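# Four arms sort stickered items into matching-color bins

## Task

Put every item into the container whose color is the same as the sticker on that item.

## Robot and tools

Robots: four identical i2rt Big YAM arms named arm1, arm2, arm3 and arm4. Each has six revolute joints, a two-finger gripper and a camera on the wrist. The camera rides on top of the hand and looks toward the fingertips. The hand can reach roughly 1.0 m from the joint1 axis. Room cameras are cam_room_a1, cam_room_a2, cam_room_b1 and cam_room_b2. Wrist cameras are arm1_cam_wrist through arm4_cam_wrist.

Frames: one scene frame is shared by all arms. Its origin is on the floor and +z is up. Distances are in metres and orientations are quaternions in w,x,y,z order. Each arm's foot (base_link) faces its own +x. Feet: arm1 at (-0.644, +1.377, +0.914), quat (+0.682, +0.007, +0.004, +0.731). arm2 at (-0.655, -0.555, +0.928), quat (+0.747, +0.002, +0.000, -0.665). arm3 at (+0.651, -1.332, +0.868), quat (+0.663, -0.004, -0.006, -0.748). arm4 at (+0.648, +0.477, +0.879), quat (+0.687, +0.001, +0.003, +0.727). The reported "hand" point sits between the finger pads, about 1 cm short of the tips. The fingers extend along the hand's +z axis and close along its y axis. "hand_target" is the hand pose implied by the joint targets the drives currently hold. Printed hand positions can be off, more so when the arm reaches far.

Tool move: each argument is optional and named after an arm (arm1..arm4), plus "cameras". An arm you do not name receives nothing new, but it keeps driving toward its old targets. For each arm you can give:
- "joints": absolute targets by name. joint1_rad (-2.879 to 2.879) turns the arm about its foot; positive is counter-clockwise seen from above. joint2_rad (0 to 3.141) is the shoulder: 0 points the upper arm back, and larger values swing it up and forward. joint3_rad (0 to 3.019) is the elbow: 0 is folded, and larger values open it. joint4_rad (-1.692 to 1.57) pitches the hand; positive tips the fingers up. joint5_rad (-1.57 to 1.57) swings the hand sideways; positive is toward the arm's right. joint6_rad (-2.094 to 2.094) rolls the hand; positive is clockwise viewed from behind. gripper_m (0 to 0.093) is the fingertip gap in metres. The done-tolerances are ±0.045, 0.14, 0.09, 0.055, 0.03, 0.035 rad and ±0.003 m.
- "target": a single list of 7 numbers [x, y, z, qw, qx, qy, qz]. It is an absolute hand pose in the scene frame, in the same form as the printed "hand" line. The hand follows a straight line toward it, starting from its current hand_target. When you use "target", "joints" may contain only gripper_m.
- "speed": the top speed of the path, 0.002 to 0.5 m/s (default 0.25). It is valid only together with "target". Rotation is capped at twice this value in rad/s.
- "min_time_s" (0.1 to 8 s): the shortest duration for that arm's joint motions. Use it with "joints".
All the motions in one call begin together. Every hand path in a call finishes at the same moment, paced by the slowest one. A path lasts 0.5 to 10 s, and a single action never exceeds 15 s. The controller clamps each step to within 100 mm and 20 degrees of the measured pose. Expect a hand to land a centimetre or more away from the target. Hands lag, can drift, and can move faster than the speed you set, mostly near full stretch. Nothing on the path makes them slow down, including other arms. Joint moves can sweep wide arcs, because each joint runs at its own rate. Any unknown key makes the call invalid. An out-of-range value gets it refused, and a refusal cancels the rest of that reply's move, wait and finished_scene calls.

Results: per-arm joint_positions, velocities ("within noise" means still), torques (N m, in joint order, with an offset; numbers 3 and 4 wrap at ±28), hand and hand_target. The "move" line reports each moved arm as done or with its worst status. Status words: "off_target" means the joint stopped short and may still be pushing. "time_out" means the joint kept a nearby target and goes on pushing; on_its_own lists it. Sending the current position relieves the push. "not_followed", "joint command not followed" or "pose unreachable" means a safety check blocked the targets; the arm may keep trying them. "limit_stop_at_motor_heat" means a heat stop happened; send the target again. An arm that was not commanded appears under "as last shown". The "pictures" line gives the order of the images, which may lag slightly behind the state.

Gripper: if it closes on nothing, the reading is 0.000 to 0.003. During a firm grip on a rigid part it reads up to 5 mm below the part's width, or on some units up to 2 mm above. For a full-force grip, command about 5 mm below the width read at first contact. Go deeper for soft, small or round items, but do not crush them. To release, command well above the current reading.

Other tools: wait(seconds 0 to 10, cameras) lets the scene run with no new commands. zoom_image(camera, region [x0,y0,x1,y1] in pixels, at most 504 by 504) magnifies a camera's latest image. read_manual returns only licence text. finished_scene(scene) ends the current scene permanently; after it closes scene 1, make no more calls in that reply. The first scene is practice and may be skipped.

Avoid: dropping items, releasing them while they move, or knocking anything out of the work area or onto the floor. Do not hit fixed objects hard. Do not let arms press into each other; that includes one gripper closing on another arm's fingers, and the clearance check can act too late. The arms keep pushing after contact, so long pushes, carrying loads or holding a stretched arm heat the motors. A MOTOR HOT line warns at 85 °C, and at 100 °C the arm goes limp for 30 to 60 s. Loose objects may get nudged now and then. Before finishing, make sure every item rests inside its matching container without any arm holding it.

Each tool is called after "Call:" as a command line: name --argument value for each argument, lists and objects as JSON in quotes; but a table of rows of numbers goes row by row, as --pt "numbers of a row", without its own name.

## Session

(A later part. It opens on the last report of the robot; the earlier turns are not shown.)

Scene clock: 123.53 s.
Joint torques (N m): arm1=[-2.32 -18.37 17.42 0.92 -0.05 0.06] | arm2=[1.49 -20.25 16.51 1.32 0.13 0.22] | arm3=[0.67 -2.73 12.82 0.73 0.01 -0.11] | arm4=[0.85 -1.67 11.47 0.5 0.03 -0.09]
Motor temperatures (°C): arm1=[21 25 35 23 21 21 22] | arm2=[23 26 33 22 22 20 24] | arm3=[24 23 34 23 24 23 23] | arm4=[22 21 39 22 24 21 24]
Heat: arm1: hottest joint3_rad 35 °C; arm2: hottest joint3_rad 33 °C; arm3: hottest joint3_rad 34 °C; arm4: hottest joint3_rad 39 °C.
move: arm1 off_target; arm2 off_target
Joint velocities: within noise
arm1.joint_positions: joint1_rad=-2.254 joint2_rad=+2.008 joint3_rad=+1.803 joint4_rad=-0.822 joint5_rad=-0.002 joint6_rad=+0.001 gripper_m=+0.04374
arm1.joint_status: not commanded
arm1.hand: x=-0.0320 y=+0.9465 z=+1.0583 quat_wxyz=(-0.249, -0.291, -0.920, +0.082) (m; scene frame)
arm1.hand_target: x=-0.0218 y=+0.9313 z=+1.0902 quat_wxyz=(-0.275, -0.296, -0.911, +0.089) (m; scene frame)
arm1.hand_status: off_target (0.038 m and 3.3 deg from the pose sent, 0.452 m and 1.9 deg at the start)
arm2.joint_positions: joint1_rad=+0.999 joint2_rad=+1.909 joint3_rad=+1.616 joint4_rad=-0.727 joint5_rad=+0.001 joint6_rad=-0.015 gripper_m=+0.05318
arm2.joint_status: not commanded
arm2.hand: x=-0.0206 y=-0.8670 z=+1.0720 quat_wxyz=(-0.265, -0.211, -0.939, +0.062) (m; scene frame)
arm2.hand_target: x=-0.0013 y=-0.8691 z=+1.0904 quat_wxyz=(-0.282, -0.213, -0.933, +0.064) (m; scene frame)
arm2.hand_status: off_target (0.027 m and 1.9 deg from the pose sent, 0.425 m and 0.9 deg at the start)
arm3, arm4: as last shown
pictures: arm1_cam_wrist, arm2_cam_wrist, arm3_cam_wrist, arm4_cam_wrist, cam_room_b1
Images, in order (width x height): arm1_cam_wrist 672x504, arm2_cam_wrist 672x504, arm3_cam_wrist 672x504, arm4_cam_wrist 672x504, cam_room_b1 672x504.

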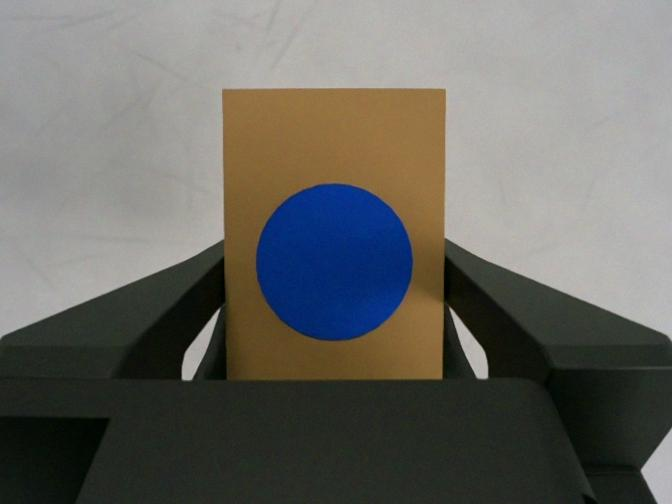

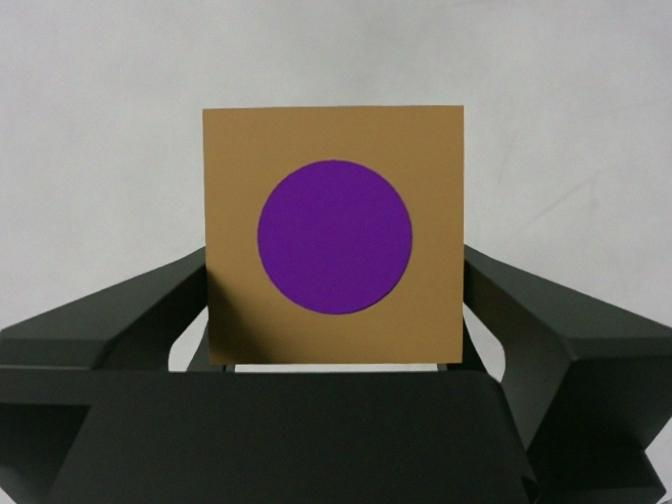

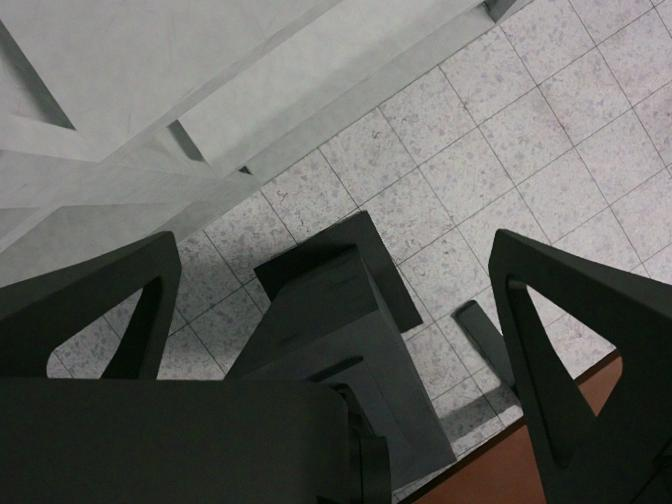

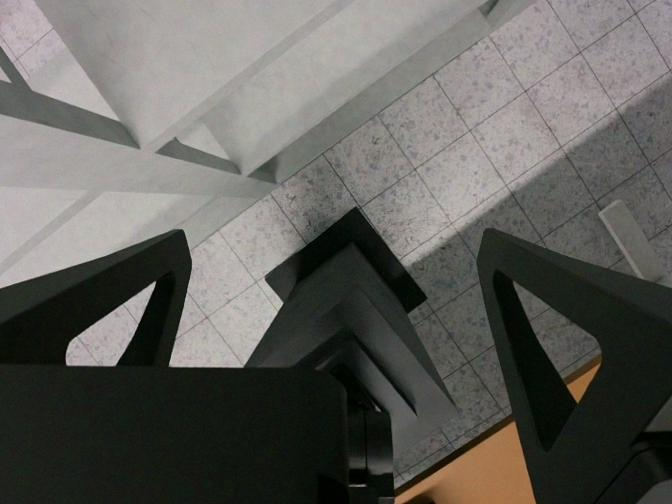

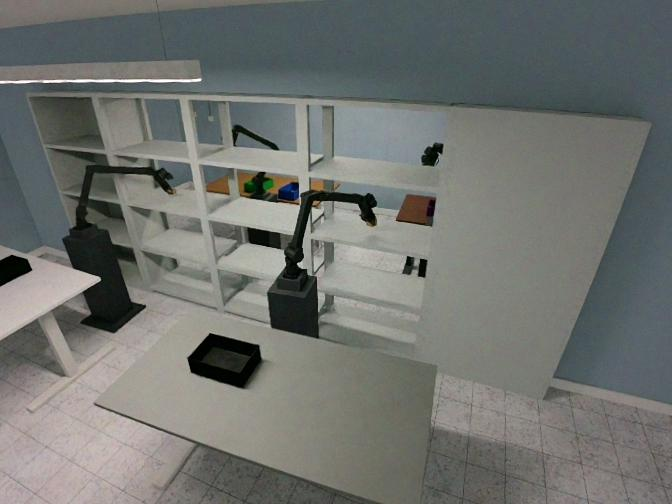

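Call:
move --arm1 '{"target":[-0.02,0.93,1.03,0.2741,0.2959,0.9107,-0.0891],"speed":0.15}' --arm2 '{"target":[0.0,-0.87,1.03,0.2810,0.2130,0.9337,-0.0641],"speed":0.15}'

Call:
move --arm1 '{"target":[-0.02,0.93,0.998,0.2741,0.2959,0.9107,-0.0891],"speed":0.06}' --arm2 '{"target":[0.0,-0.87,1.01,0.2810,0.2130,0.9337,-0.0641],"speed":0.06}' --cameras '["arm1_cam_wrist","arm2_cam_wrist","cam_room_a1","cam_room_a2"]'

Call:
zoom_image --camera "cam_room_a1" --region '[260, 140, 420, 250]'

Call:
zoom_image --camera "cam_room_a2" --region '[330, 130, 460, 230]'

Scene clock: 132.67 s.
Joint torques (N m): arm1=[-2.61 -18.84 11.75 2.17 -0.03 0.13] | arm2=[1.55 -20.6 10.36 2.78 0.13 0.21] | arm3=[0.62 -2.9 12.78 0.72 0.01 -0.12] | arm4=[1.03 -2.14 11.41 0.53 -0.01 -0.1]
Motor temperatures (°C): arm1=[21 26 37 23 21 21 22] | arm2=[23 26 35 22 22 20 24] | arm3=[24 23 34 23 24 23 23] | arm4=[22 21 39 22 24 21 24]
Heat: arm1: hottest joint3_rad 37 °C; arm2: hottest joint3_rad 35 °C; arm3: hottest joint3_rad 34 °C; arm4: hottest joint3_rad 39 °C.
move: arm1 done; arm2 off_target
Joint velocities: within noise
arm1.joint_positions: joint1_rad=-2.254 joint2_rad=+2.052 joint3_rad=+1.775 joint4_rad=-0.720 joint5_rad=-0.002 joint6_rad=+0.001 gripper_m=+0.04374
arm1.joint_status: not commanded
arm1.hand: x=-0.0217 y=+0.9390 z=+1.0251 quat_wxyz=(-0.262, -0.290, -0.916, +0.086) (m; scene frame)
arm1.hand_target: x=-0.0201 y=+0.9301 z=+1.0300 quat_wxyz=(-0.274, -0.296, -0.911, +0.089) (m; scene frame)
arm1.hand_status: done (0.010 m and 1.7 deg from the pose sent, 0.035 m and 3.3 deg at the start)
arm2.joint_positions: joint1_rad=+0.999 joint2_rad=+1.960 joint3_rad=+1.606 joint4_rad=-0.628 joint5_rad=+0.001 joint6_rad=-0.015 gripper_m=+0.05318
arm2.joint_status: not commanded
arm2.hand: x=-0.0050 y=-0.8746 z=+1.0449 quat_wxyz=(-0.283, -0.210, -0.934, +0.066) (m; scene frame)
arm2.hand_target: x=-0.0004 y=-0.8697 z=+1.0301 quat_wxyz=(-0.281, -0.213, -0.934, +0.064) (m; scene frame)
arm2.hand_status: off_target (0.016 m and 0.5 deg from the pose sent, 0.047 m and 1.9 deg at the start)
arm3, arm4: as last shown
pictures: none

Scene clock: 133.73 s.
Joint torques (N m): arm1=[-2.73 -18.37 11.21 1.98 0.01 0.12] | arm2=[1.55 -20.25 10.02 2.85 0.14 0.21] | arm3=[0.73 -2.78 12.79 0.66 0.01 -0.11] | arm4=[1.38 -2.02 11.43 0.46 -0.03 -0.09]
Motor temperatures (°C): arm1=[21 26 36 23 21 21 22] | arm2=[23 26 35 22 22 20 24] | arm3=[24 23 34 23 24 23 23] | arm4=[22 21 39 22 24 21 24]
Heat: arm1: hottest joint3_rad 36 °C; arm2: hottest joint3_rad 35 °C; arm3: hottest joint3_rad 34 °C; arm4: hottest joint3_rad 39 °C.
move: arm1 done; arm2 off_target
Joint velocities: within noise
arm1.joint_positions: joint1_rad=-2.254 joint2_rad=+2.069 joint3_rad=+1.738 joint4_rad=-0.649 joint5_rad=-0.002 joint6_rad=+0.002 gripper_m=+0.04374
arm1.joint_status: not commanded
arm1.hand: x=-0.0200 y=+0.9376 z=+1.0035 quat_wxyz=(-0.270, -0.290, -0.914, +0.088) (m; scene frame)
arm1.hand_target: x=-0.0202 y=+0.9302 z=+0.9981 quat_wxyz=(-0.274, -0.296, -0.911, +0.089) (m; scene frame)
arm1.hand_status: done (0.009 m and 0.9 deg from the pose sent, 0.029 m and 1.7 deg at the start)
arm2.joint_positions: joint1_rad=+0.999 joint2_rad=+1.974 joint3_rad=+1.585 joint4_rad=-0.585 joint5_rad=+0.001 joint6_rad=-0.015 gripper_m=+0.05318
arm2.joint_status: not commanded
arm2.hand: x=-0.0037 y=-0.8752 z=+1.0303 quat_wxyz=(-0.286, -0.210, -0.933, +0.067) (m; scene frame)
arm2.hand_target: x=-0.0006 y=-0.8697 z=+1.0104 quat_wxyz=(-0.281, -0.213, -0.934, +0.064) (m; scene frame)
arm2.hand_status: off_target (0.021 m and 0.8 deg from the pose sent, 0.036 m and 0.5 deg at the start)
arm3, arm4: as last shown
pictures: arm1_cam_wrist, arm2_cam_wrist, cam_room_a1, cam_room_a2
Images, in order (width x height): arm1_cam_wrist 672x504, arm2_cam_wrist 672x504, cam_room_a1 672x504, cam_room_a2 672x504.

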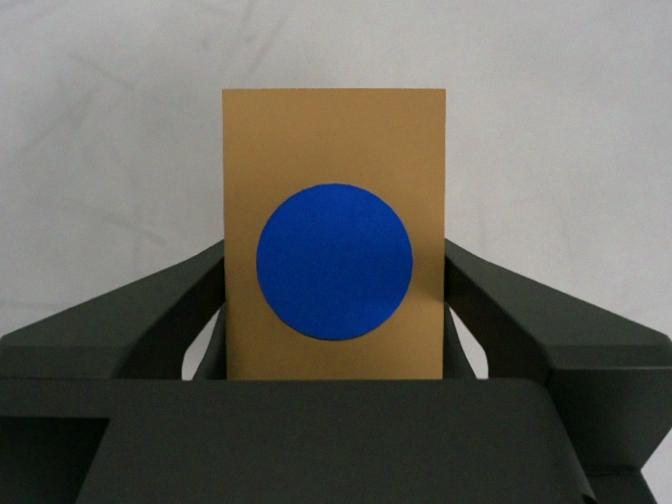

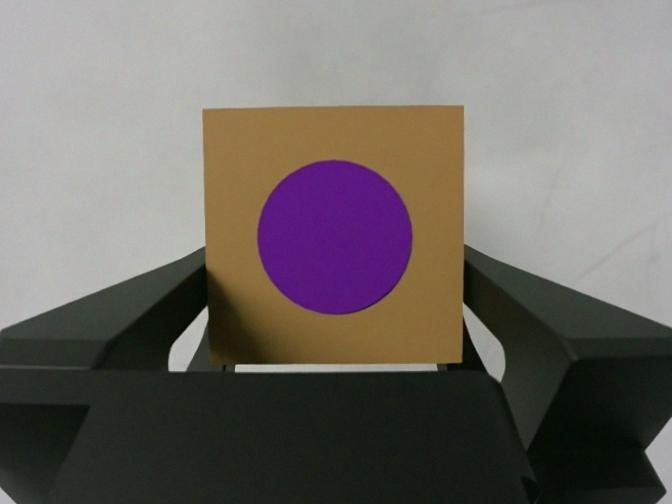

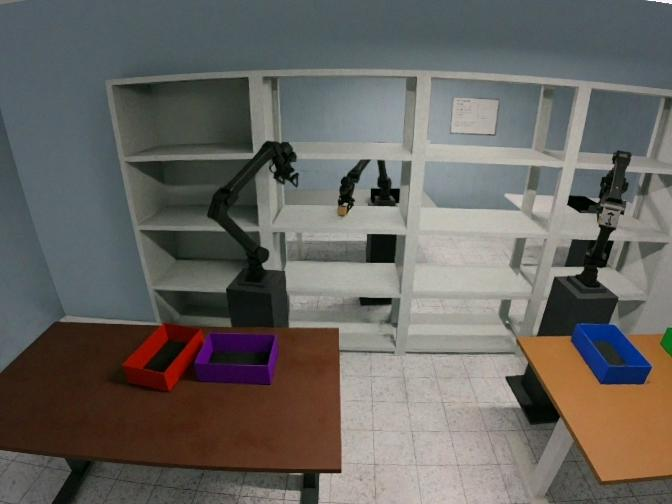

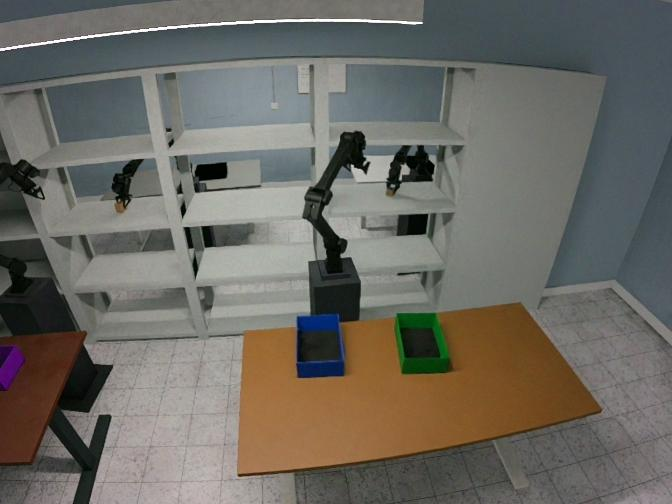

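Scaled by 3.150.

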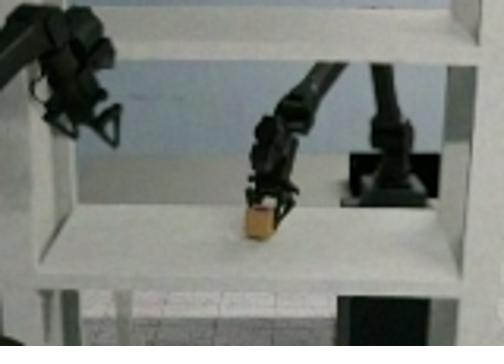

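Scaled by 3.877.

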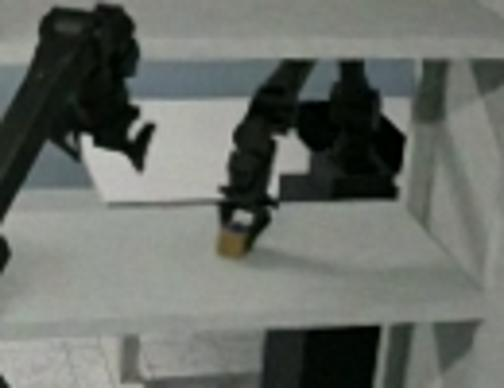

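Call:
move --arm1 '{"target":[-0.02,0.93,0.982,0.2741,0.2959,0.9107,-0.0891],"speed":0.05}' --arm2 '{"target":[0.0,-0.87,0.99,0.2810,0.2130,0.9337,-0.0641],"speed":0.05}'

Call:
move --arm1 '{"target":[-0.02,0.93,0.972,0.2741,0.2959,0.9107,-0.0891],"speed":0.05}' --arm2 '{"target":[0.0,-0.87,0.975,0.2810,0.2130,0.9337,-0.0641],"speed":0.05}'

Scene clock: 139.07 s.
Joint torques (N m): arm1=[-3.25 -16.85 10.22 2.02 0 0.08] | arm2=[1.49 -19.55 9.47 2.78 0.12 0.19] | arm3=[0.67 -2.78 12.81 0.72 0.01 -0.13] | arm4=[0.62 -2.61 11.43 0.54 -0.02 -0.11]
Motor temperatures (°C): arm1=[21 26 36 23 21 21 22] | arm2=[23 26 34 22 22 20 24] | arm3=[24 23 34 23 24 23 23] | arm4=[22 21 39 22 24 21 24]
Heat: arm1: hottest joint3_rad 36 °C; arm2: hottest joint3_rad 34 °C; arm3: hottest joint3_rad 34 °C; arm4: hottest joint3_rad 39 °C.
move: arm1 off_target; arm2 off_target
Joint velocities: within noise
arm1.joint_positions: joint1_rad=-2.254 joint2_rad=+2.069 joint3_rad=+1.729 joint4_rad=-0.616 joint5_rad=-0.002 joint6_rad=+0.002 gripper_m=+0.04374
arm1.joint_status: not commanded
arm1.hand: x=-0.0169 y=+0.9354 z=+1.0033 quat_wxyz=(-0.281, -0.289, -0.911, +0.091) (m; scene frame)
arm1.hand_target: x=-0.0205 y=+0.9304 z=+0.9822 quat_wxyz=(-0.274, -0.296, -0.911, +0.089) (m; scene frame)
arm1.hand_status: off_target (0.022 m and 1.2 deg from the pose sent, 0.023 m and 0.9 deg at the start)
arm2.joint_positions: joint1_rad=+0.999 joint2_rad=+1.986 joint3_rad=+1.568 joint4_rad=-0.539 joint5_rad=+0.002 joint6_rad=-0.013 gripper_m=+0.05318
arm2.joint_status: not commanded
arm2.hand: x=-0.0011 y=-0.8766 z=+1.0201 quat_wxyz=(-0.294, -0.210, -0.930, +0.069) (m; scene frame)
arm2.hand_target: x=-0.0012 y=-0.8695 z=+0.9905 quat_wxyz=(-0.281, -0.213, -0.934, +0.064) (m; scene frame)
arm2.hand_status: off_target (0.031 m and 1.7 deg from the pose sent, 0.041 m and 0.8 deg at the start)
arm3, arm4: as last shown
pictures: none

Scene clock: 140.03 s.
Joint torques (N m): arm1=[-2.14 -16.21 9.78 1.89 0.02 0.09] | arm2=[1.55 -18.2 8.84 2.71 0.12 0.19] | arm3=[0.56 -2.96 12.79 0.72 0.01 -0.11] | arm4=[1.08 -2.26 11.4 0.47 0 -0.09]
Motor temperatures (°C): arm1=[21 26 36 23 21 21 22] | arm2=[23 26 34 22 22 20 24] | arm3=[24 23 34 23 24 23 23] | arm4=[22 21 39 22 24 21 24]
Heat: arm1: hottest joint3_rad 36 °C; arm2: hottest joint3_rad 34 °C; arm3: hottest joint3_rad 34 °C; arm4: hottest joint3_rad 39 °C.
move: arm1 off_target; arm2 off_target
Joint velocities: within noise
arm1.joint_positions: joint1_rad=-2.254 joint2_rad=+2.069 joint3_rad=+1.722 joint4_rad=-0.593 joint5_rad=-0.002 joint6_rad=+0.002 gripper_m=+0.04374
arm1.joint_status: not commanded
arm1.hand: x=-0.0150 y=+0.9342 z=+1.0031 quat_wxyz=(-0.288, -0.288, -0.908, +0.093) (m; scene frame)
arm1.hand_target: x=-0.0210 y=+0.9309 z=+0.9724 quat_wxyz=(-0.274, -0.296, -0.911, +0.089) (m; scene frame)
arm1.hand_status: off_target (0.032 m and 1.9 deg from the pose sent, 0.032 m and 1.2 deg at the start)
arm2.joint_positions: joint1_rad=+0.999 joint2_rad=+1.986 joint3_rad=+1.557 joint4_rad=-0.504 joint5_rad=+0.002 joint6_rad=-0.013 gripper_m=+0.05318
arm2.joint_status: not commanded
arm2.hand: x=+0.0018 y=-0.8780 z=+1.0199 quat_wxyz=(-0.305, -0.209, -0.926, +0.072) (m; scene frame)
arm2.hand_target: x=-0.0022 y=-0.8691 z=+0.9763 quat_wxyz=(-0.281, -0.213, -0.934, +0.064) (m; scene frame)
arm2.hand_status: off_target (0.046 m and 3.1 deg from the pose sent, 0.046 m and 1.7 deg at the start)
arm3, arm4: as last shown
pictures: none

Call:
move --arm1 '{"target":[-0.02,0.93,0.99,0.2741,0.2959,0.9107,-0.0891],"speed":0.1}' --arm2 '{"target":[0.0,-0.87,1.0,0.2810,0.2130,0.9337,-0.0641],"speed":0.1}'

Call:
move --arm1 '{"joints":{"gripper_m":0.08}}' --arm2 '{"joints":{"gripper_m":0.085}}' --cameras '["arm1_cam_wrist","arm2_cam_wrist"]'

Call:
move --arm1 '{"target":[-0.11,0.99,1.09,0.2741,0.2959,0.9107,-0.0891],"speed":0.2}' --arm2 '{"target":[-0.09,-0.83,1.09,0.2810,0.2130,0.9337,-0.0641],"speed":0.2}' --cameras '["arm1_cam_wrist","arm2_cam_wrist"]'

Scene clock: 146.70 s.
Joint torques (N m): arm1=[-3.37 -17.03 11.77 0.55 0.01 0.1] | arm2=[1.55 -20.37 11.4 0.69 0.13 0.16] | arm3=[0.73 -2.96 12.82 0.7 0.01 -0.12] | arm4=[0.91 -2.2 11.33 0.59 0.01 -0.08]
Motor temperatures (°C): arm1=[21 27 36 23 21 21 22] | arm2=[23 26 33 22 22 20 24] | arm3=[24 23 34 23 24 23 23] | arm4=[22 21 40 22 24 21 24]
Heat: arm1: hottest joint3_rad 36 °C; arm2: hottest joint3_rad 33 °C; arm3: hottest joint3_rad 34 °C; arm4: hottest joint3_rad 40 °C.
move: arm1 off_target; arm2 off_target
Joint velocities: within noise
arm1.joint_positions: joint1_rad=-2.254 joint2_rad=+2.069 joint3_rad=+1.722 joint4_rad=-0.594 joint5_rad=-0.002 joint6_rad=+0.004 gripper_m=+0.04374
arm1.joint_status: not commanded
arm1.hand: x=-0.0152 y=+0.9343 z=+1.0029 quat_wxyz=(-0.288, -0.289, -0.908, +0.093) (m; scene frame)
arm1.hand_target: x=-0.0202 y=+0.9302 z=+0.9900 quat_wxyz=(-0.274, -0.296, -0.911, +0.089) (m; scene frame)
arm1.hand_status: off_target (0.014 m and 1.9 deg from the pose sent, 0.015 m and 2.0 deg at the start)
arm2.joint_positions: joint1_rad=+0.999 joint2_rad=+1.986 joint3_rad=+1.557 joint4_rad=-0.508 joint5_rad=+0.002 joint6_rad=-0.009 gripper_m=+0.05318
arm2.joint_status: not commanded
arm2.hand: x=+0.0009 y=-0.8775 z=+1.0190 quat_wxyz=(-0.303, -0.211, -0.926, +0.071) (m; scene frame)
arm2.hand_target: x=-0.0004 y=-0.8699 z=+1.0004 quat_wxyz=(-0.281, -0.213, -0.933, +0.064) (m; scene frame)
arm2.hand_status: off_target (0.020 m and 2.8 deg from the pose sent, 0.022 m and 3.1 deg at the start)
arm3, arm4: as last shown
pictures: none

Scene clock: 147.33 s.
Joint torques (N m): arm1=[-1.73 -18.2 11.75 0.62 -0.07 0.04] | arm2=[1.44 -20.48 11.36 1.31 0.13 0.15] | arm3=[0.5 -2.9 12.81 0.72 0.02 -0.12] | arm4=[0.85 -2.61 11.56 0.43 0.01 -0.11]
Motor temperatures (°C): arm1=[21 27 36 23 21 21 22] | arm2=[23 26 33 22 22 20 24] | arm3=[24 23 34 23 24 23 23] | arm4=[22 21 40 22 24 21 24]
Heat: arm1: hottest joint3_rad 36 °C; arm2: hottest joint3_rad 33 °C; arm3: hottest joint3_rad 34 °C; arm4: hottest joint3_rad 40 °C.
move: arm1 done; arm2 done
Joint velocities: within noise
arm1.joint_positions: joint1_rad=-2.261 joint2_rad=+2.069 joint3_rad=+1.722 joint4_rad=-0.599 joint5_rad=-0.001 joint6_rad=+0.008 gripper_m=+0.07996
arm1.joint_status: all done
arm1.hand: x=-0.0191 y=+0.9303 z=+1.0023 quat_wxyz=(-0.286, -0.294, -0.907, +0.094) (m; scene frame)
arm1.hand_target: x=-0.0202 y=+0.9302 z=+0.9900 quat_wxyz=(-0.274, -0.296, -0.911, +0.089) (m; scene frame)
arm1.hand_status: not commanded
arm2.joint_positions: joint1_rad=+0.999 joint2_rad=+1.987 joint3_rad=+1.557 joint4_rad=-0.524 joint5_rad=+0.002 joint6_rad=-0.009 gripper_m=+0.08492
arm2.joint_status: all done
arm2.hand: x=-0.0020 y=-0.8761 z=+1.0159 quat_wxyz=(-0.296, -0.212, -0.929, +0.069) (m; scene frame)
arm2.hand_target: x=-0.0003 y=-0.8699 z=+1.0005 quat_wxyz=(-0.281, -0.213, -0.933, +0.064) (m; scene frame)
arm2.hand_status: not commanded
arm3.joint_positions: joint1_rad=-2.021 joint2_rad=+0.893 joint3_rad=+1.447 joint4_rad=-1.593 joint5_rad=+0.000 joint6_rad=+0.007 gripper_m=+0.09307
arm3.joint_status: not commanded
arm3.hand: x=+0.4085 y=-1.1694 z=+1.3205 quat_wxyz=(+0.067, -0.925, +0.276, +0.250) (m; scene frame)
arm3.hand_target: x=+0.4090 y=-1.1664 z=+1.3414 quat_wxyz=(+0.074, -0.920, +0.276, +0.268) (m; scene frame)
arm3.hand_status: not commanded
arm4.joint_positions: joint1_rad=+0.899 joint2_rad=+0.890 joint3_rad=+1.450 joint4_rad=-1.589 joint5_rad=+0.002 joint6_rad=+0.013 gripper_m=+0.09310
arm4.joint_status: not commanded
arm4.hand: x=+0.4155 y=+0.6457 z=+1.3374 quat_wxyz=(-0.078, +0.916, -0.299, -0.257) (m; scene frame)
arm4.hand_target: x=+0.4142 y=+0.6459 z=+1.3560 quat_wxyz=(-0.083, +0.914, -0.291, -0.270) (m; scene frame)
arm4.hand_status: not commanded
pictures: arm1_cam_wrist, arm2_cam_wrist
Images, in order (width x height): arm1_cam_wrist 672x504, arm2_cam_wrist 672x504.

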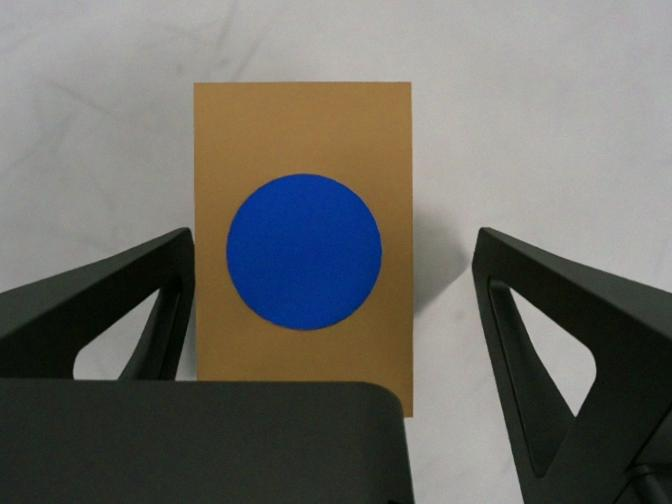

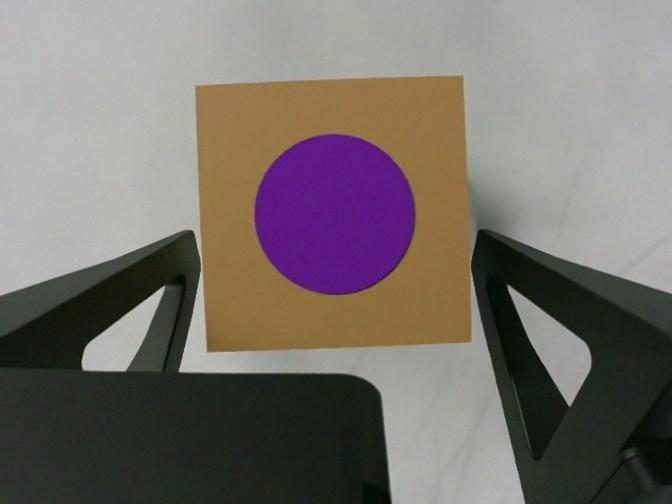

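Scene clock: 148.83 s.
Joint torques (N m): arm1=[-2.43 -14.68 11.17 0.9 -0.04 -0.04] | arm2=[1.14 -17.61 9.88 1.39 0.01 0.12] | arm3=[0.5 -2.96 12.85 0.68 0.01 -0.12] | arm4=[0.62 -1.96 11.26 0.43 0 -0.09]
Motor temperatures (°C): arm1=[21 27 36 23 21 21 22] | arm2=[23 26 33 22 22 20 24] | arm3=[24 23 35 23 24 23 23] | arm4=[22 21 40 22 24 21 24]
Heat: arm1: hottest joint3_rad 36 °C; arm2: hottest joint3_rad 33 °C; arm3: hottest joint3_rad 35 °C; arm4: hottest joint3_rad 40 °C.
move: arm1 done; arm2 off_target
Joint velocities: within noise
arm1.joint_positions: joint1_rad=-2.261 joint2_rad=+1.729 joint3_rad=+1.456 joint4_rad=-0.688 joint5_rad=-0.005 joint6_rad=+0.009 gripper_m=+0.07996
arm1.joint_status: not commanded
arm1.hand: x=-0.1052 y=+0.9937 z=+1.0921 quat_wxyz=(-0.280, -0.294, -0.909, +0.089) (m; scene frame)
arm1.hand_target: x=-0.1101 y=+0.9901 z=+1.0900 quat_wxyz=(-0.274, -0.296, -0.911, +0.089) (m; scene frame)
arm1.hand_status: done (0.006 m and 0.7 deg from the pose sent, 0.140 m and 1.5 deg at the start)
arm2.joint_positions: joint1_rad=+0.999 joint2_rad=+1.679 joint3_rad=+1.351 joint4_rad=-0.624 joint5_rad=+0.002 joint6_rad=-0.009 gripper_m=+0.08492
arm2.joint_status: not commanded
arm2.hand: x=-0.0849 y=-0.8359 z=+1.1027 quat_wxyz=(-0.296, -0.211, -0.929, +0.069) (m; scene frame)
arm2.hand_target: x=-0.0900 y=-0.8300 z=+1.0902 quat_wxyz=(-0.281, -0.213, -0.934, +0.064) (m; scene frame)
arm2.hand_status: off_target (0.015 m and 2.0 deg from the pose sent, 0.124 m and 1.8 deg at the start)
arm3, arm4: as last shown
pictures: arm1_cam_wrist, arm2_cam_wrist
Images, in order (width x height): arm1_cam_wrist 672x504, arm2_cam_wrist 672x504.

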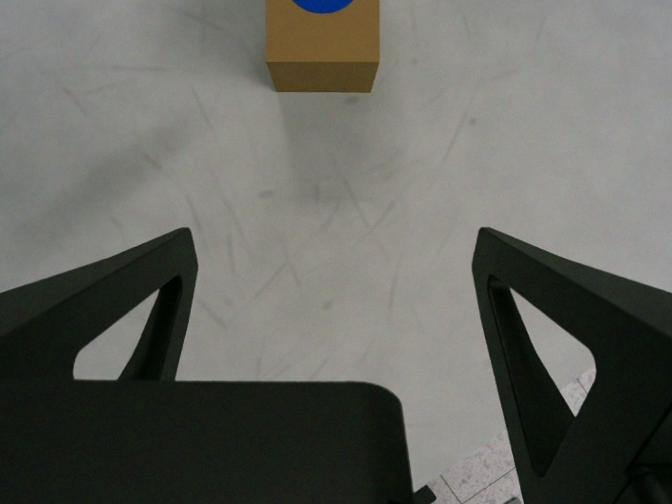

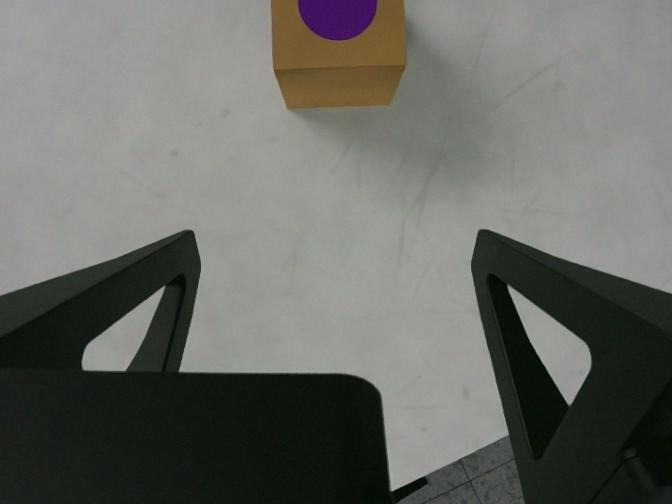

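Call:
move --arm1 '{"target":[-0.38,1.19,1.13,0.2741,0.2959,0.9107,-0.0891],"speed":0.3}' --arm2 '{"target":[-0.38,-0.69,1.13,0.2810,0.2130,0.9337,-0.0641],"speed":0.3}' --arm3 '{"target":[0.38,-1.142,1.13,0.0599,-0.9366,0.1991,0.2819],"speed":0.3}' --arm4 '{"target":[0.38,0.665,1.14,0.0891,-0.9107,0.2959,0.2741],"speed":0.3,"joints":{"gripper_m":0.08}}'

Call:
move --arm1 '{"joints":{"joint2_rad":0.5,"joint3_rad":0.8,"joint4_rad":-1.0},"min_time_s":2}' --arm2 '{"joints":{"joint2_rad":0.5,"joint3_rad":0.8,"joint4_rad":-1.0},"min_time_s":2}' --arm3 '{"target":[0.045,-0.895,1.13,0.0599,-0.9366,0.1991,0.2819]}' --arm4 '{"target":[0.025,0.925,1.13,0.0891,-0.9107,0.2959,0.2741]}' --cameras '["arm3_cam_wrist","arm4_cam_wrist"]'

Scene clock: 159.10 s.
Joint torques (N m): arm1=[-1.79 -0.56 11.93 1.03 0.1 0.05] | arm2=[1.14 -2.73 10.54 1.36 -0.01 0.12] | arm3=[0.15 -3.78 9.39 1.72 -0.18 -0.11] | arm4=[1.61 -4.37 9.65 1.51 0.23 0.15]
Motor temperatures (°C): arm1=[21 26 36 23 21 21 22] | arm2=[23 26 32 22 22 20 24] | arm3=[24 23 34 23 24 23 23] | arm4=[22 21 40 22 24 21 24]
Heat: arm1: hottest joint3_rad 36 °C; arm2: hottest joint3_rad 32 °C; arm3: hottest joint3_rad 34 °C; arm4: hottest joint3_rad 40 °C.
move: arm1 done; arm2 off_target; arm3 done; arm4 done
Joint velocities: within noise
arm1.joint_positions: joint1_rad=-2.261 joint2_rad=+0.767 joint3_rad=+0.724 joint4_rad=-0.912 joint5_rad=-0.004 joint6_rad=+0.009 gripper_m=+0.07996
arm1.joint_status: not commanded
arm1.hand: x=-0.3789 y=+1.1899 z=+1.1331 quat_wxyz=(-0.282, -0.294, -0.908, +0.091) (m; scene frame)
arm1.hand_target: x=-0.3800 y=+1.1901 z=+1.1300 quat_wxyz=(-0.274, -0.296, -0.911, +0.089) (m; scene frame)
arm1.hand_status: done (0.003 m and 1.0 deg from the pose sent, 0.340 m and 0.7 deg at the start)
arm2.joint_positions: joint1_rad=+0.999 joint2_rad=+0.734 joint3_rad=+0.682 joint4_rad=-0.900 joint5_rad=+0.002 joint6_rad=-0.009 gripper_m=+0.08492
arm2.joint_status: not commanded
arm2.hand: x=-0.3760 y=-0.6936 z=+1.1413 quat_wxyz=(-0.297, -0.211, -0.929, +0.069) (m; scene frame)
arm2.hand_target: x=-0.3800 y=-0.6900 z=+1.1303 quat_wxyz=(-0.281, -0.213, -0.934, +0.064) (m; scene frame)
arm2.hand_status: off_target (0.013 m and 2.0 deg from the pose sent, 0.330 m and 1.9 deg at the start)
arm3.joint_positions: joint1_rad=-2.104 joint2_rad=+0.813 joint3_rad=+0.865 joint4_rad=-1.057 joint5_rad=-0.125 joint6_rad=-0.207 gripper_m=+0.09307
arm3.joint_status: not commanded
arm3.hand: x=+0.3801 y=-1.1476 z=+1.1287 quat_wxyz=(+0.055, -0.939, +0.197, +0.276) (m; scene frame)
arm3.hand_target: x=+0.3801 y=-1.1420 z=+1.1302 quat_wxyz=(+0.060, -0.937, +0.199, +0.282) (m; scene frame)
arm3.hand_status: done (0.006 m and 0.9 deg from the pose sent, 0.194 m and 9.7 deg at the start)
arm4.joint_positions: joint1_rad=+0.914 joint2_rad=+0.812 joint3_rad=+0.842 joint4_rad=-1.047 joint5_rad=+0.020 joint6_rad=+0.015 gripper_m=+0.08011
arm4.joint_status: all done
arm4.hand: x=+0.3850 y=+0.6638 z=+1.1324 quat_wxyz=(-0.086, +0.915, -0.295, -0.261) (m; scene frame)
arm4.hand_target: x=+0.3801 y=+0.6649 z=+1.1400 quat_wxyz=(-0.089, +0.911, -0.296, -0.274) (m; scene frame)
arm4.hand_status: done (0.009 m and 1.7 deg from the pose sent, 0.202 m and 2.5 deg at the start)
pictures: none

Scene clock: 161.73 s.
Joint torques (N m): arm1=[-1.32 1.55 17.51 1.16 0.11 0.06] | arm2=[1.08 -1.38 16.75 1.58 -0.01 0.12] | arm3=[1.79 -22.95 14.2 0.68 0.02 0.01] | arm4=[0.26 -22.18 12.98 0.54 -0.01 -0.04]
Motor temperatures (°C): arm1=[21 26 36 23 21 21 22] | arm2=[23 26 33 22 22 20 24] | arm3=[24 23 35 23 24 23 23] | arm4=[22 22 40 22 24 21 24]
Heat: arm1: hottest joint3_rad 36 °C; arm2: hottest joint3_rad 33 °C; arm3: hottest joint3_rad 35 °C; arm4: hottest joint3_rad 40 °C.
move: arm1 done; arm2 done; arm3 off_target; arm4 off_target
Joint velocities: within noise
arm1.joint_positions: joint1_rad=-2.261 joint2_rad=+0.506 joint3_rad=+0.736 joint4_rad=-0.988 joint5_rad=-0.004 joint6_rad=+0.009 gripper_m=+0.07996
arm1.joint_status: all done
arm1.hand: x=-0.4152 y=+1.2164 z=+1.1999 quat_wxyz=(-0.370, -0.283, -0.877, +0.118) (m; scene frame)
arm1.hand_target: x=-0.4138 y=+1.2152 z=+1.2348 quat_wxyz=(-0.395, -0.280, -0.865, +0.127) (m; scene frame)
arm1.hand_status: not commanded
arm2.joint_positions: joint1_rad=+0.999 joint2_rad=+0.507 joint3_rad=+0.738 joint4_rad=-0.984 joint5_rad=+0.002 joint6_rad=-0.009 gripper_m=+0.08492
arm2.joint_status: all done
arm2.hand: x=-0.4076 y=-0.6785 z=+1.2199 quat_wxyz=(-0.387, -0.204, -0.895, +0.091) (m; scene frame)
arm2.hand_target: x=-0.4070 y=-0.6775 z=+1.2529 quat_wxyz=(-0.411, -0.202, -0.884, +0.094) (m; scene frame)
arm2.hand_status: not commanded
arm3.joint_positions: joint1_rad=-2.104 joint2_rad=+1.947 joint3_rad=+1.943 joint4_rad=-1.030 joint5_rad=-0.119 joint6_rad=-0.204 gripper_m=+0.09307
arm3.joint_status: not commanded
arm3.hand: x=+0.0570 y=-0.8991 z=+1.1050 quat_wxyz=(+0.051, -0.942, +0.201, +0.263) (m; scene frame)
arm3.hand_target: x=+0.0461 y=-0.8958 z=+1.1299 quat_wxyz=(+0.060, -0.936, +0.199, +0.282) (m; scene frame)
arm3.hand_status: off_target (0.028 m and 2.5 deg from the pose sent, 0.420 m and 0.9 deg at the start)
arm4.joint_positions: joint1_rad=+0.903 joint2_rad=+2.004 joint3_rad=+2.006 joint4_rad=-1.014 joint5_rad=+0.014 joint6_rad=+0.015 gripper_m=+0.08011
arm4.joint_status: not commanded
arm4.hand: x=+0.0317 y=+0.9142 z=+1.1163 quat_wxyz=(-0.085, +0.913, -0.299, -0.263) (m; scene frame)
arm4.hand_target: x=+0.0259 y=+0.9246 z=+1.1301 quat_wxyz=(-0.090, +0.910, -0.296, -0.275) (m; scene frame)
arm4.hand_status: off_target (0.019 m and 1.4 deg from the pose sent, 0.445 m and 1.7 deg at the start)
pictures: arm3_cam_wrist, arm4_cam_wrist
Images, in order (width x height): arm3_cam_wrist 672x504, arm4_cam_wrist 672x504.

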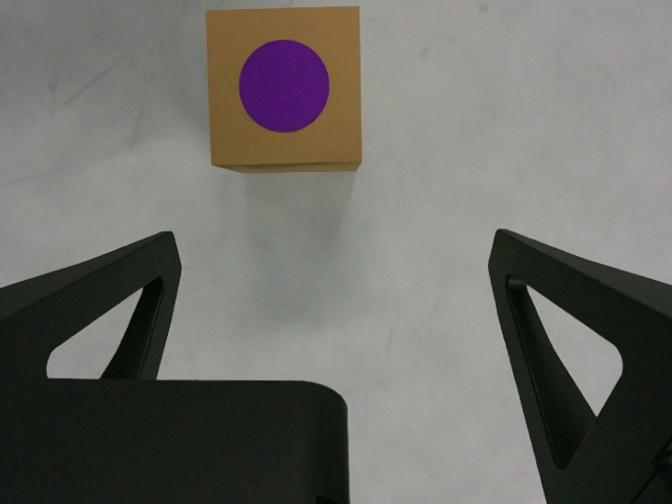

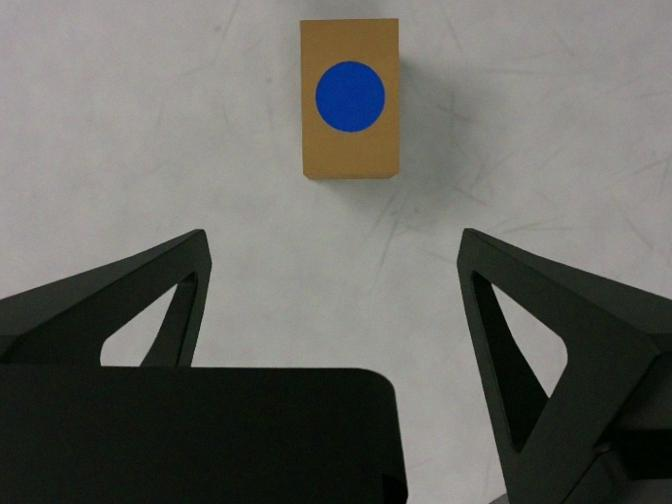

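Call:
move --arm3 '{"target":[-0.008,-0.889,1.095,0.0599,-0.9366,0.1991,0.2819],"speed":0.15}' --arm4 '{"target":[-0.024,0.966,1.08,0.0891,-0.9107,0.2959,0.2741],"speed":0.15}' --cameras '["arm3_cam_wrist","arm4_cam_wrist"]'

Scene clock: 173.23 s.
Joint torques (N m): arm1=[-1.73 2.08 17.46 1.09 0.09 0] | arm2=[1.14 -1.44 16.73 1.59 0 0.12] | arm3=[2.26 -25.17 14.19 0.94 0.03 0.01] | arm4=[0.91 -25.82 12.89 0.36 -0.07 -0.1]
Motor temperatures (°C): arm1=[21 26 36 23 21 21 22] | arm2=[23 26 34 22 22 20 23] | arm3=[24 23 35 23 24 23 23] | arm4=[22 23 40 22 24 21 24]
Heat: arm1: hottest joint3_rad 36 °C; arm2: hottest joint3_rad 34 °C; arm3: hottest joint3_rad 35 °C; arm4: hottest joint3_rad 40 °C.
move: arm3 off_target; arm4 off_target
Joint velocities: within noise
arm1, arm2: as last shown
arm3.joint_positions: joint1_rad=-2.069 joint2_rad=+2.096 joint3_rad=+2.089 joint4_rad=-1.030 joint5_rad=-0.099 joint6_rad=-0.172 gripper_m=+0.09307
arm3.joint_status: not commanded
arm3.hand: x=+0.0069 y=-0.8911 z=+1.0696 quat_wxyz=(+0.051, -0.943, +0.202, +0.260) (m; scene frame)
arm3.hand_target: x=-0.0067 y=-0.8900 z=+1.0950 quat_wxyz=(+0.060, -0.937, +0.199, +0.282) (m; scene frame)
arm3.hand_status: off_target (0.030 m and 2.8 deg from the pose sent, 0.067 m and 2.5 deg at the start)
arm4.joint_positions: joint1_rad=+0.895 joint2_rad=+2.233 joint3_rad=+2.255 joint4_rad=-1.035 joint5_rad=+0.010 joint6_rad=+0.013 gripper_m=+0.08011
arm4.joint_status: not commanded
arm4.hand: x=-0.0189 y=+0.9564 z=+1.0655 quat_wxyz=(-0.084, +0.913, -0.301, -0.263) (m; scene frame)
arm4.hand_target: x=-0.0232 y=+0.9656 z=+1.0799 quat_wxyz=(-0.089, +0.910, -0.296, -0.275) (m; scene frame)
arm4.hand_status: off_target (0.018 m and 1.6 deg from the pose sent, 0.084 m and 1.4 deg at the start)
pictures: arm3_cam_wrist, arm4_cam_wrist
Images, in order (width x height): arm3_cam_wrist 672x504, arm4_cam_wrist 672x504.

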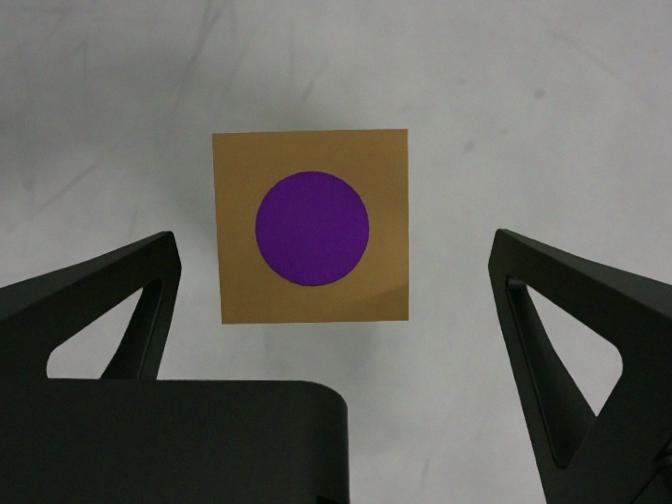

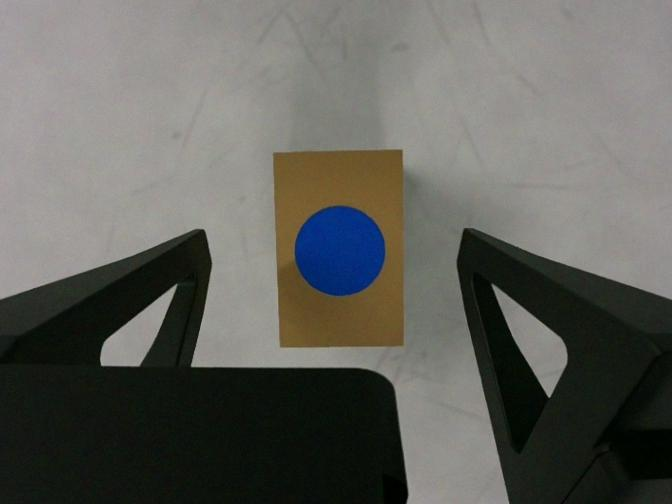

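Call:
move --arm3 '{"target":[-0.009,-0.896,1.03,0.0599,-0.9366,0.1991,0.2819],"speed":0.15}' --arm4 '{"target":[-0.020,0.966,0.980,0.0891,-0.9107,0.2959,0.2741],"speed":0.15}' --cameras '["arm3_cam_wrist","arm4_cam_wrist"]'

Scene clock: 179.70 s.
Joint torques (N m): arm1=[-2.14 2.37 17.46 1.13 0.1 0.05] | arm2=[1.14 -1.38 16.72 1.61 0 0.12] | arm3=[2.43 -24.76 9.06 1.72 0.05 0.04] | arm4=[-0.15 -24.23 7.86 1.54 -0.02 -0.06]
Motor temperatures (°C): arm1=[21 25 36 23 21 21 22] | arm2=[23 26 34 22 22 20 23] | arm3=[24 24 35 23 24 23 23] | arm4=[22 25 41 22 24 21 24]
Heat: arm1: hottest joint3_rad 36 °C; arm2: hottest joint3_rad 34 °C; arm3: hottest joint3_rad 35 °C; arm4: hottest joint3_rad 41 °C.
move: arm3 off_target; arm4 off_target
Joint velocities: within noise
arm1, arm2: as last shown
arm3.joint_positions: joint1_rad=-2.065 joint2_rad=+2.096 joint3_rad=+1.987 joint4_rad=-0.879 joint5_rad=-0.094 joint6_rad=-0.166 gripper_m=+0.09307
arm3.joint_status: not commanded
arm3.hand: x=-0.0004 y=-0.8882 z=+1.0368 quat_wxyz=(+0.062, -0.936, +0.202, +0.281) (m; scene frame)
arm3.hand_target: x=-0.0087 y=-0.8961 z=+1.0300 quat_wxyz=(+0.060, -0.937, +0.199, +0.282) (m; scene frame)
arm3.hand_status: off_target (0.013 m and 0.4 deg from the pose sent, 0.043 m and 2.8 deg at the start)
arm4.joint_positions: joint1_rad=+0.894 joint2_rad=+2.229 joint3_rad=+2.086 joint4_rad=-0.812 joint5_rad=+0.007 joint6_rad=+0.007 gripper_m=+0.08008
arm4.joint_status: not commanded
arm4.hand: x=-0.0250 y=+0.9605 z=+1.0123 quat_wxyz=(-0.092, +0.906, -0.296, -0.290) (m; scene frame)
arm4.hand_target: x=-0.0192 y=+0.9653 z=+0.9806 quat_wxyz=(-0.089, +0.911, -0.296, -0.274) (m; scene frame)
arm4.hand_status: off_target (0.033 m and 1.9 deg from the pose sent, 0.086 m and 1.5 deg at the start)
pictures: arm3_cam_wrist, arm4_cam_wrist
Images, in order (width x height): arm3_cam_wrist 672x504, arm4_cam_wrist 672x504.

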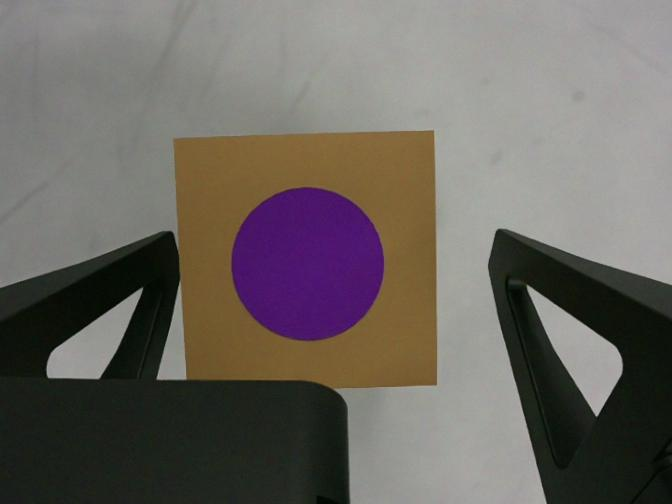

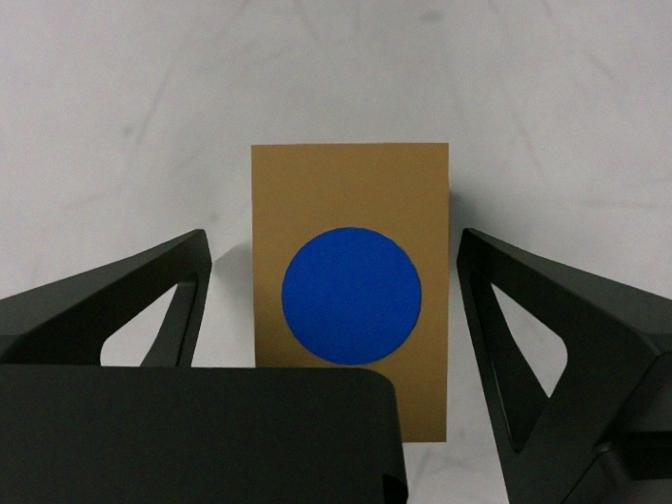

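Call:
move --arm3 '{"joints":{"gripper_m":0.04}}' --arm4 '{"joints":{"gripper_m":0.033}}'

Call:
move --arm3 '{"target":[0.0,-0.89,1.115,0.0599,-0.9366,0.1991,0.2819],"speed":0.15}' --arm4 '{"target":[-0.010,0.955,1.10,0.0891,-0.9107,0.2959,0.2741],"speed":0.15}' --cameras '["arm3_cam_wrist","arm4_cam_wrist"]'

Scene clock: 187.63 s.
Joint torques (N m): arm1=[-1.55 1.44 17.61 1.02 0.13 0.01] | arm2=[1.2 -1.49 16.72 1.58 -0.01 0.11] | arm3=[2.32 -24.64 9.11 1.68 -0.01 0.02] | arm4=[1.03 -24 8.01 1.21 0.02 -0.04]
Motor temperatures (°C): arm1=[21 25 36 23 21 21 22] | arm2=[23 25 35 22 22 20 23] | arm3=[24 24 34 23 24 23 23] | arm4=[22 26 39 22 24 21 24]
Heat: arm1: hottest joint3_rad 36 °C; arm2: hottest joint3_rad 35 °C; arm3: hottest joint3_rad 34 °C; arm4: hottest joint3_rad 39 °C.
move: arm3 off_target; arm4 off_target
Joint velocities: within noise
arm1, arm2: as last shown
arm3.joint_positions: joint1_rad=-2.065 joint2_rad=+2.096 joint3_rad=+1.987 joint4_rad=-0.879 joint5_rad=-0.092 joint6_rad=-0.165 gripper_m=+0.05322
arm3.joint_status: gripper_m off_target (ended at +0.05325, target +0.04000)
arm3.hand: x=-0.0004 y=-0.8882 z=+1.0368 quat_wxyz=(+0.062, -0.936, +0.202, +0.280) (m; scene frame)
arm3.hand_target: x=-0.0087 y=-0.8961 z=+1.0300 quat_wxyz=(+0.060, -0.937, +0.199, +0.282) (m; scene frame)
arm3.hand_status: not commanded
arm4.joint_positions: joint1_rad=+0.883 joint2_rad=+2.229 joint3_rad=+2.084 joint4_rad=-0.806 joint5_rad=+0.006 joint6_rad=+0.005 gripper_m=+0.04408
arm4.joint_status: gripper_m off_target (ended at +0.04412, target +0.03300)
arm4.hand: x=-0.0203 y=+0.9681 z=+1.0121 quat_wxyz=(-0.094, +0.904, -0.299, -0.291) (m; scene frame)
arm4.hand_target: x=-0.0192 y=+0.9652 z=+0.9806 quat_wxyz=(-0.089, +0.911, -0.296, -0.274) (m; scene frame)
arm4.hand_status: not commanded
pictures: none

Scene clock: 189.27 s.
Joint torques (N m): arm1=[-1.44 1.67 17.42 1.21 0.08 0.05] | arm2=[1.14 -1.49 16.72 1.59 0.01 0.12] | arm3=[1.61 -27.16 14.19 0.73 -0.17 -0.08] | arm4=[1.32 -27.81 12.77 0.55 0.12 0.02]
Motor temperatures (°C): arm1=[21 25 36 23 21 21 22] | arm2=[23 25 35 22 22 20 23] | arm3=[24 24 34 23 24 23 23] | arm4=[22 26 39 22 24 21 25]
Heat: arm1: hottest joint3_rad 36 °C; arm2: hottest joint3_rad 35 °C; arm3: hottest joint3_rad 34 °C; arm4: hottest joint3_rad 39 °C.
move: arm3 off_target; arm4 off_target
Joint velocities: within noise
arm1, arm2: as last shown
arm3.joint_positions: joint1_rad=-2.065 joint2_rad=+2.094 joint3_rad=+2.103 joint4_rad=-1.064 joint5_rad=-0.096 joint6_rad=-0.165 gripper_m=+0.05321
arm3.joint_status: not commanded
arm3.hand: x=+0.0095 y=-0.8955 z=+1.0738 quat_wxyz=(+0.048, -0.945, +0.205, +0.251) (m; scene frame)
arm3.hand_target: x=+0.0019 y=-0.8912 z=+1.1150 quat_wxyz=(+0.060, -0.937, +0.199, +0.282) (m; scene frame)
arm3.hand_status: off_target (0.043 m and 3.9 deg from the pose sent, 0.078 m and 0.5 deg at the start)
arm4.joint_positions: joint1_rad=+0.883 joint2_rad=+2.193 joint3_rad=+2.187 joint4_rad=-1.039 joint5_rad=+0.006 joint6_rad=+0.004 gripper_m=+0.04410
arm4.joint_status: not commanded
arm4.hand: x=+0.0002 y=+0.9535 z=+1.0621 quat_wxyz=(-0.080, +0.917, -0.303, -0.248) (m; scene frame)
arm4.hand_target: x=-0.0086 y=+0.9540 z=+1.0998 quat_wxyz=(-0.089, +0.911, -0.296, -0.274) (m; scene frame)
arm4.hand_status: off_target (0.039 m and 3.3 deg from the pose sent, 0.090 m and 2.2 deg at the start)
pictures: arm3_cam_wrist, arm4_cam_wrist
Images, in order (width x height): arm3_cam_wrist 672x504, arm4_cam_wrist 672x504.

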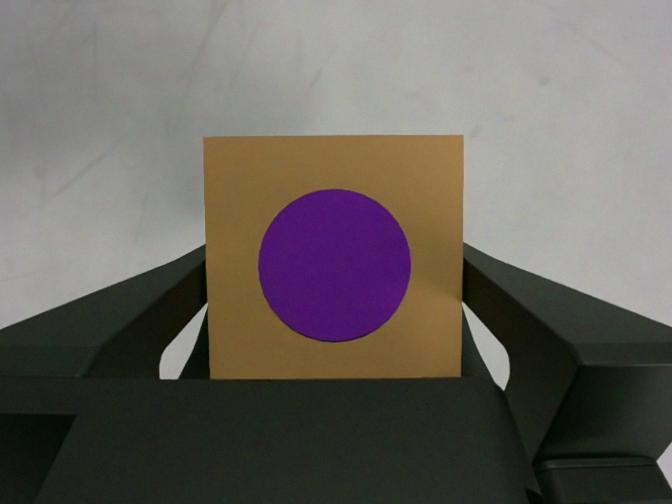

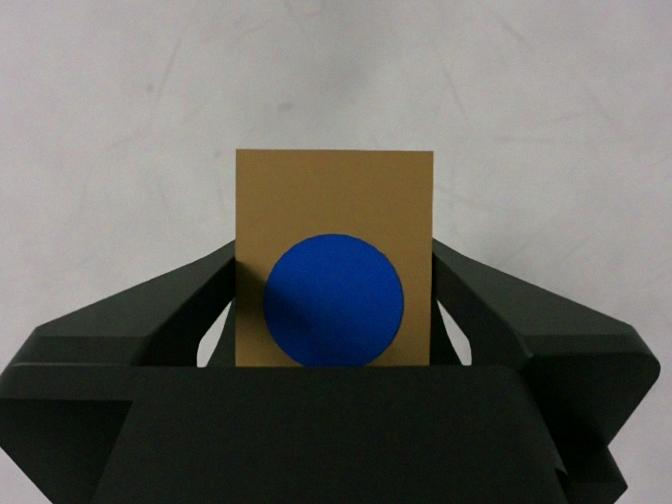

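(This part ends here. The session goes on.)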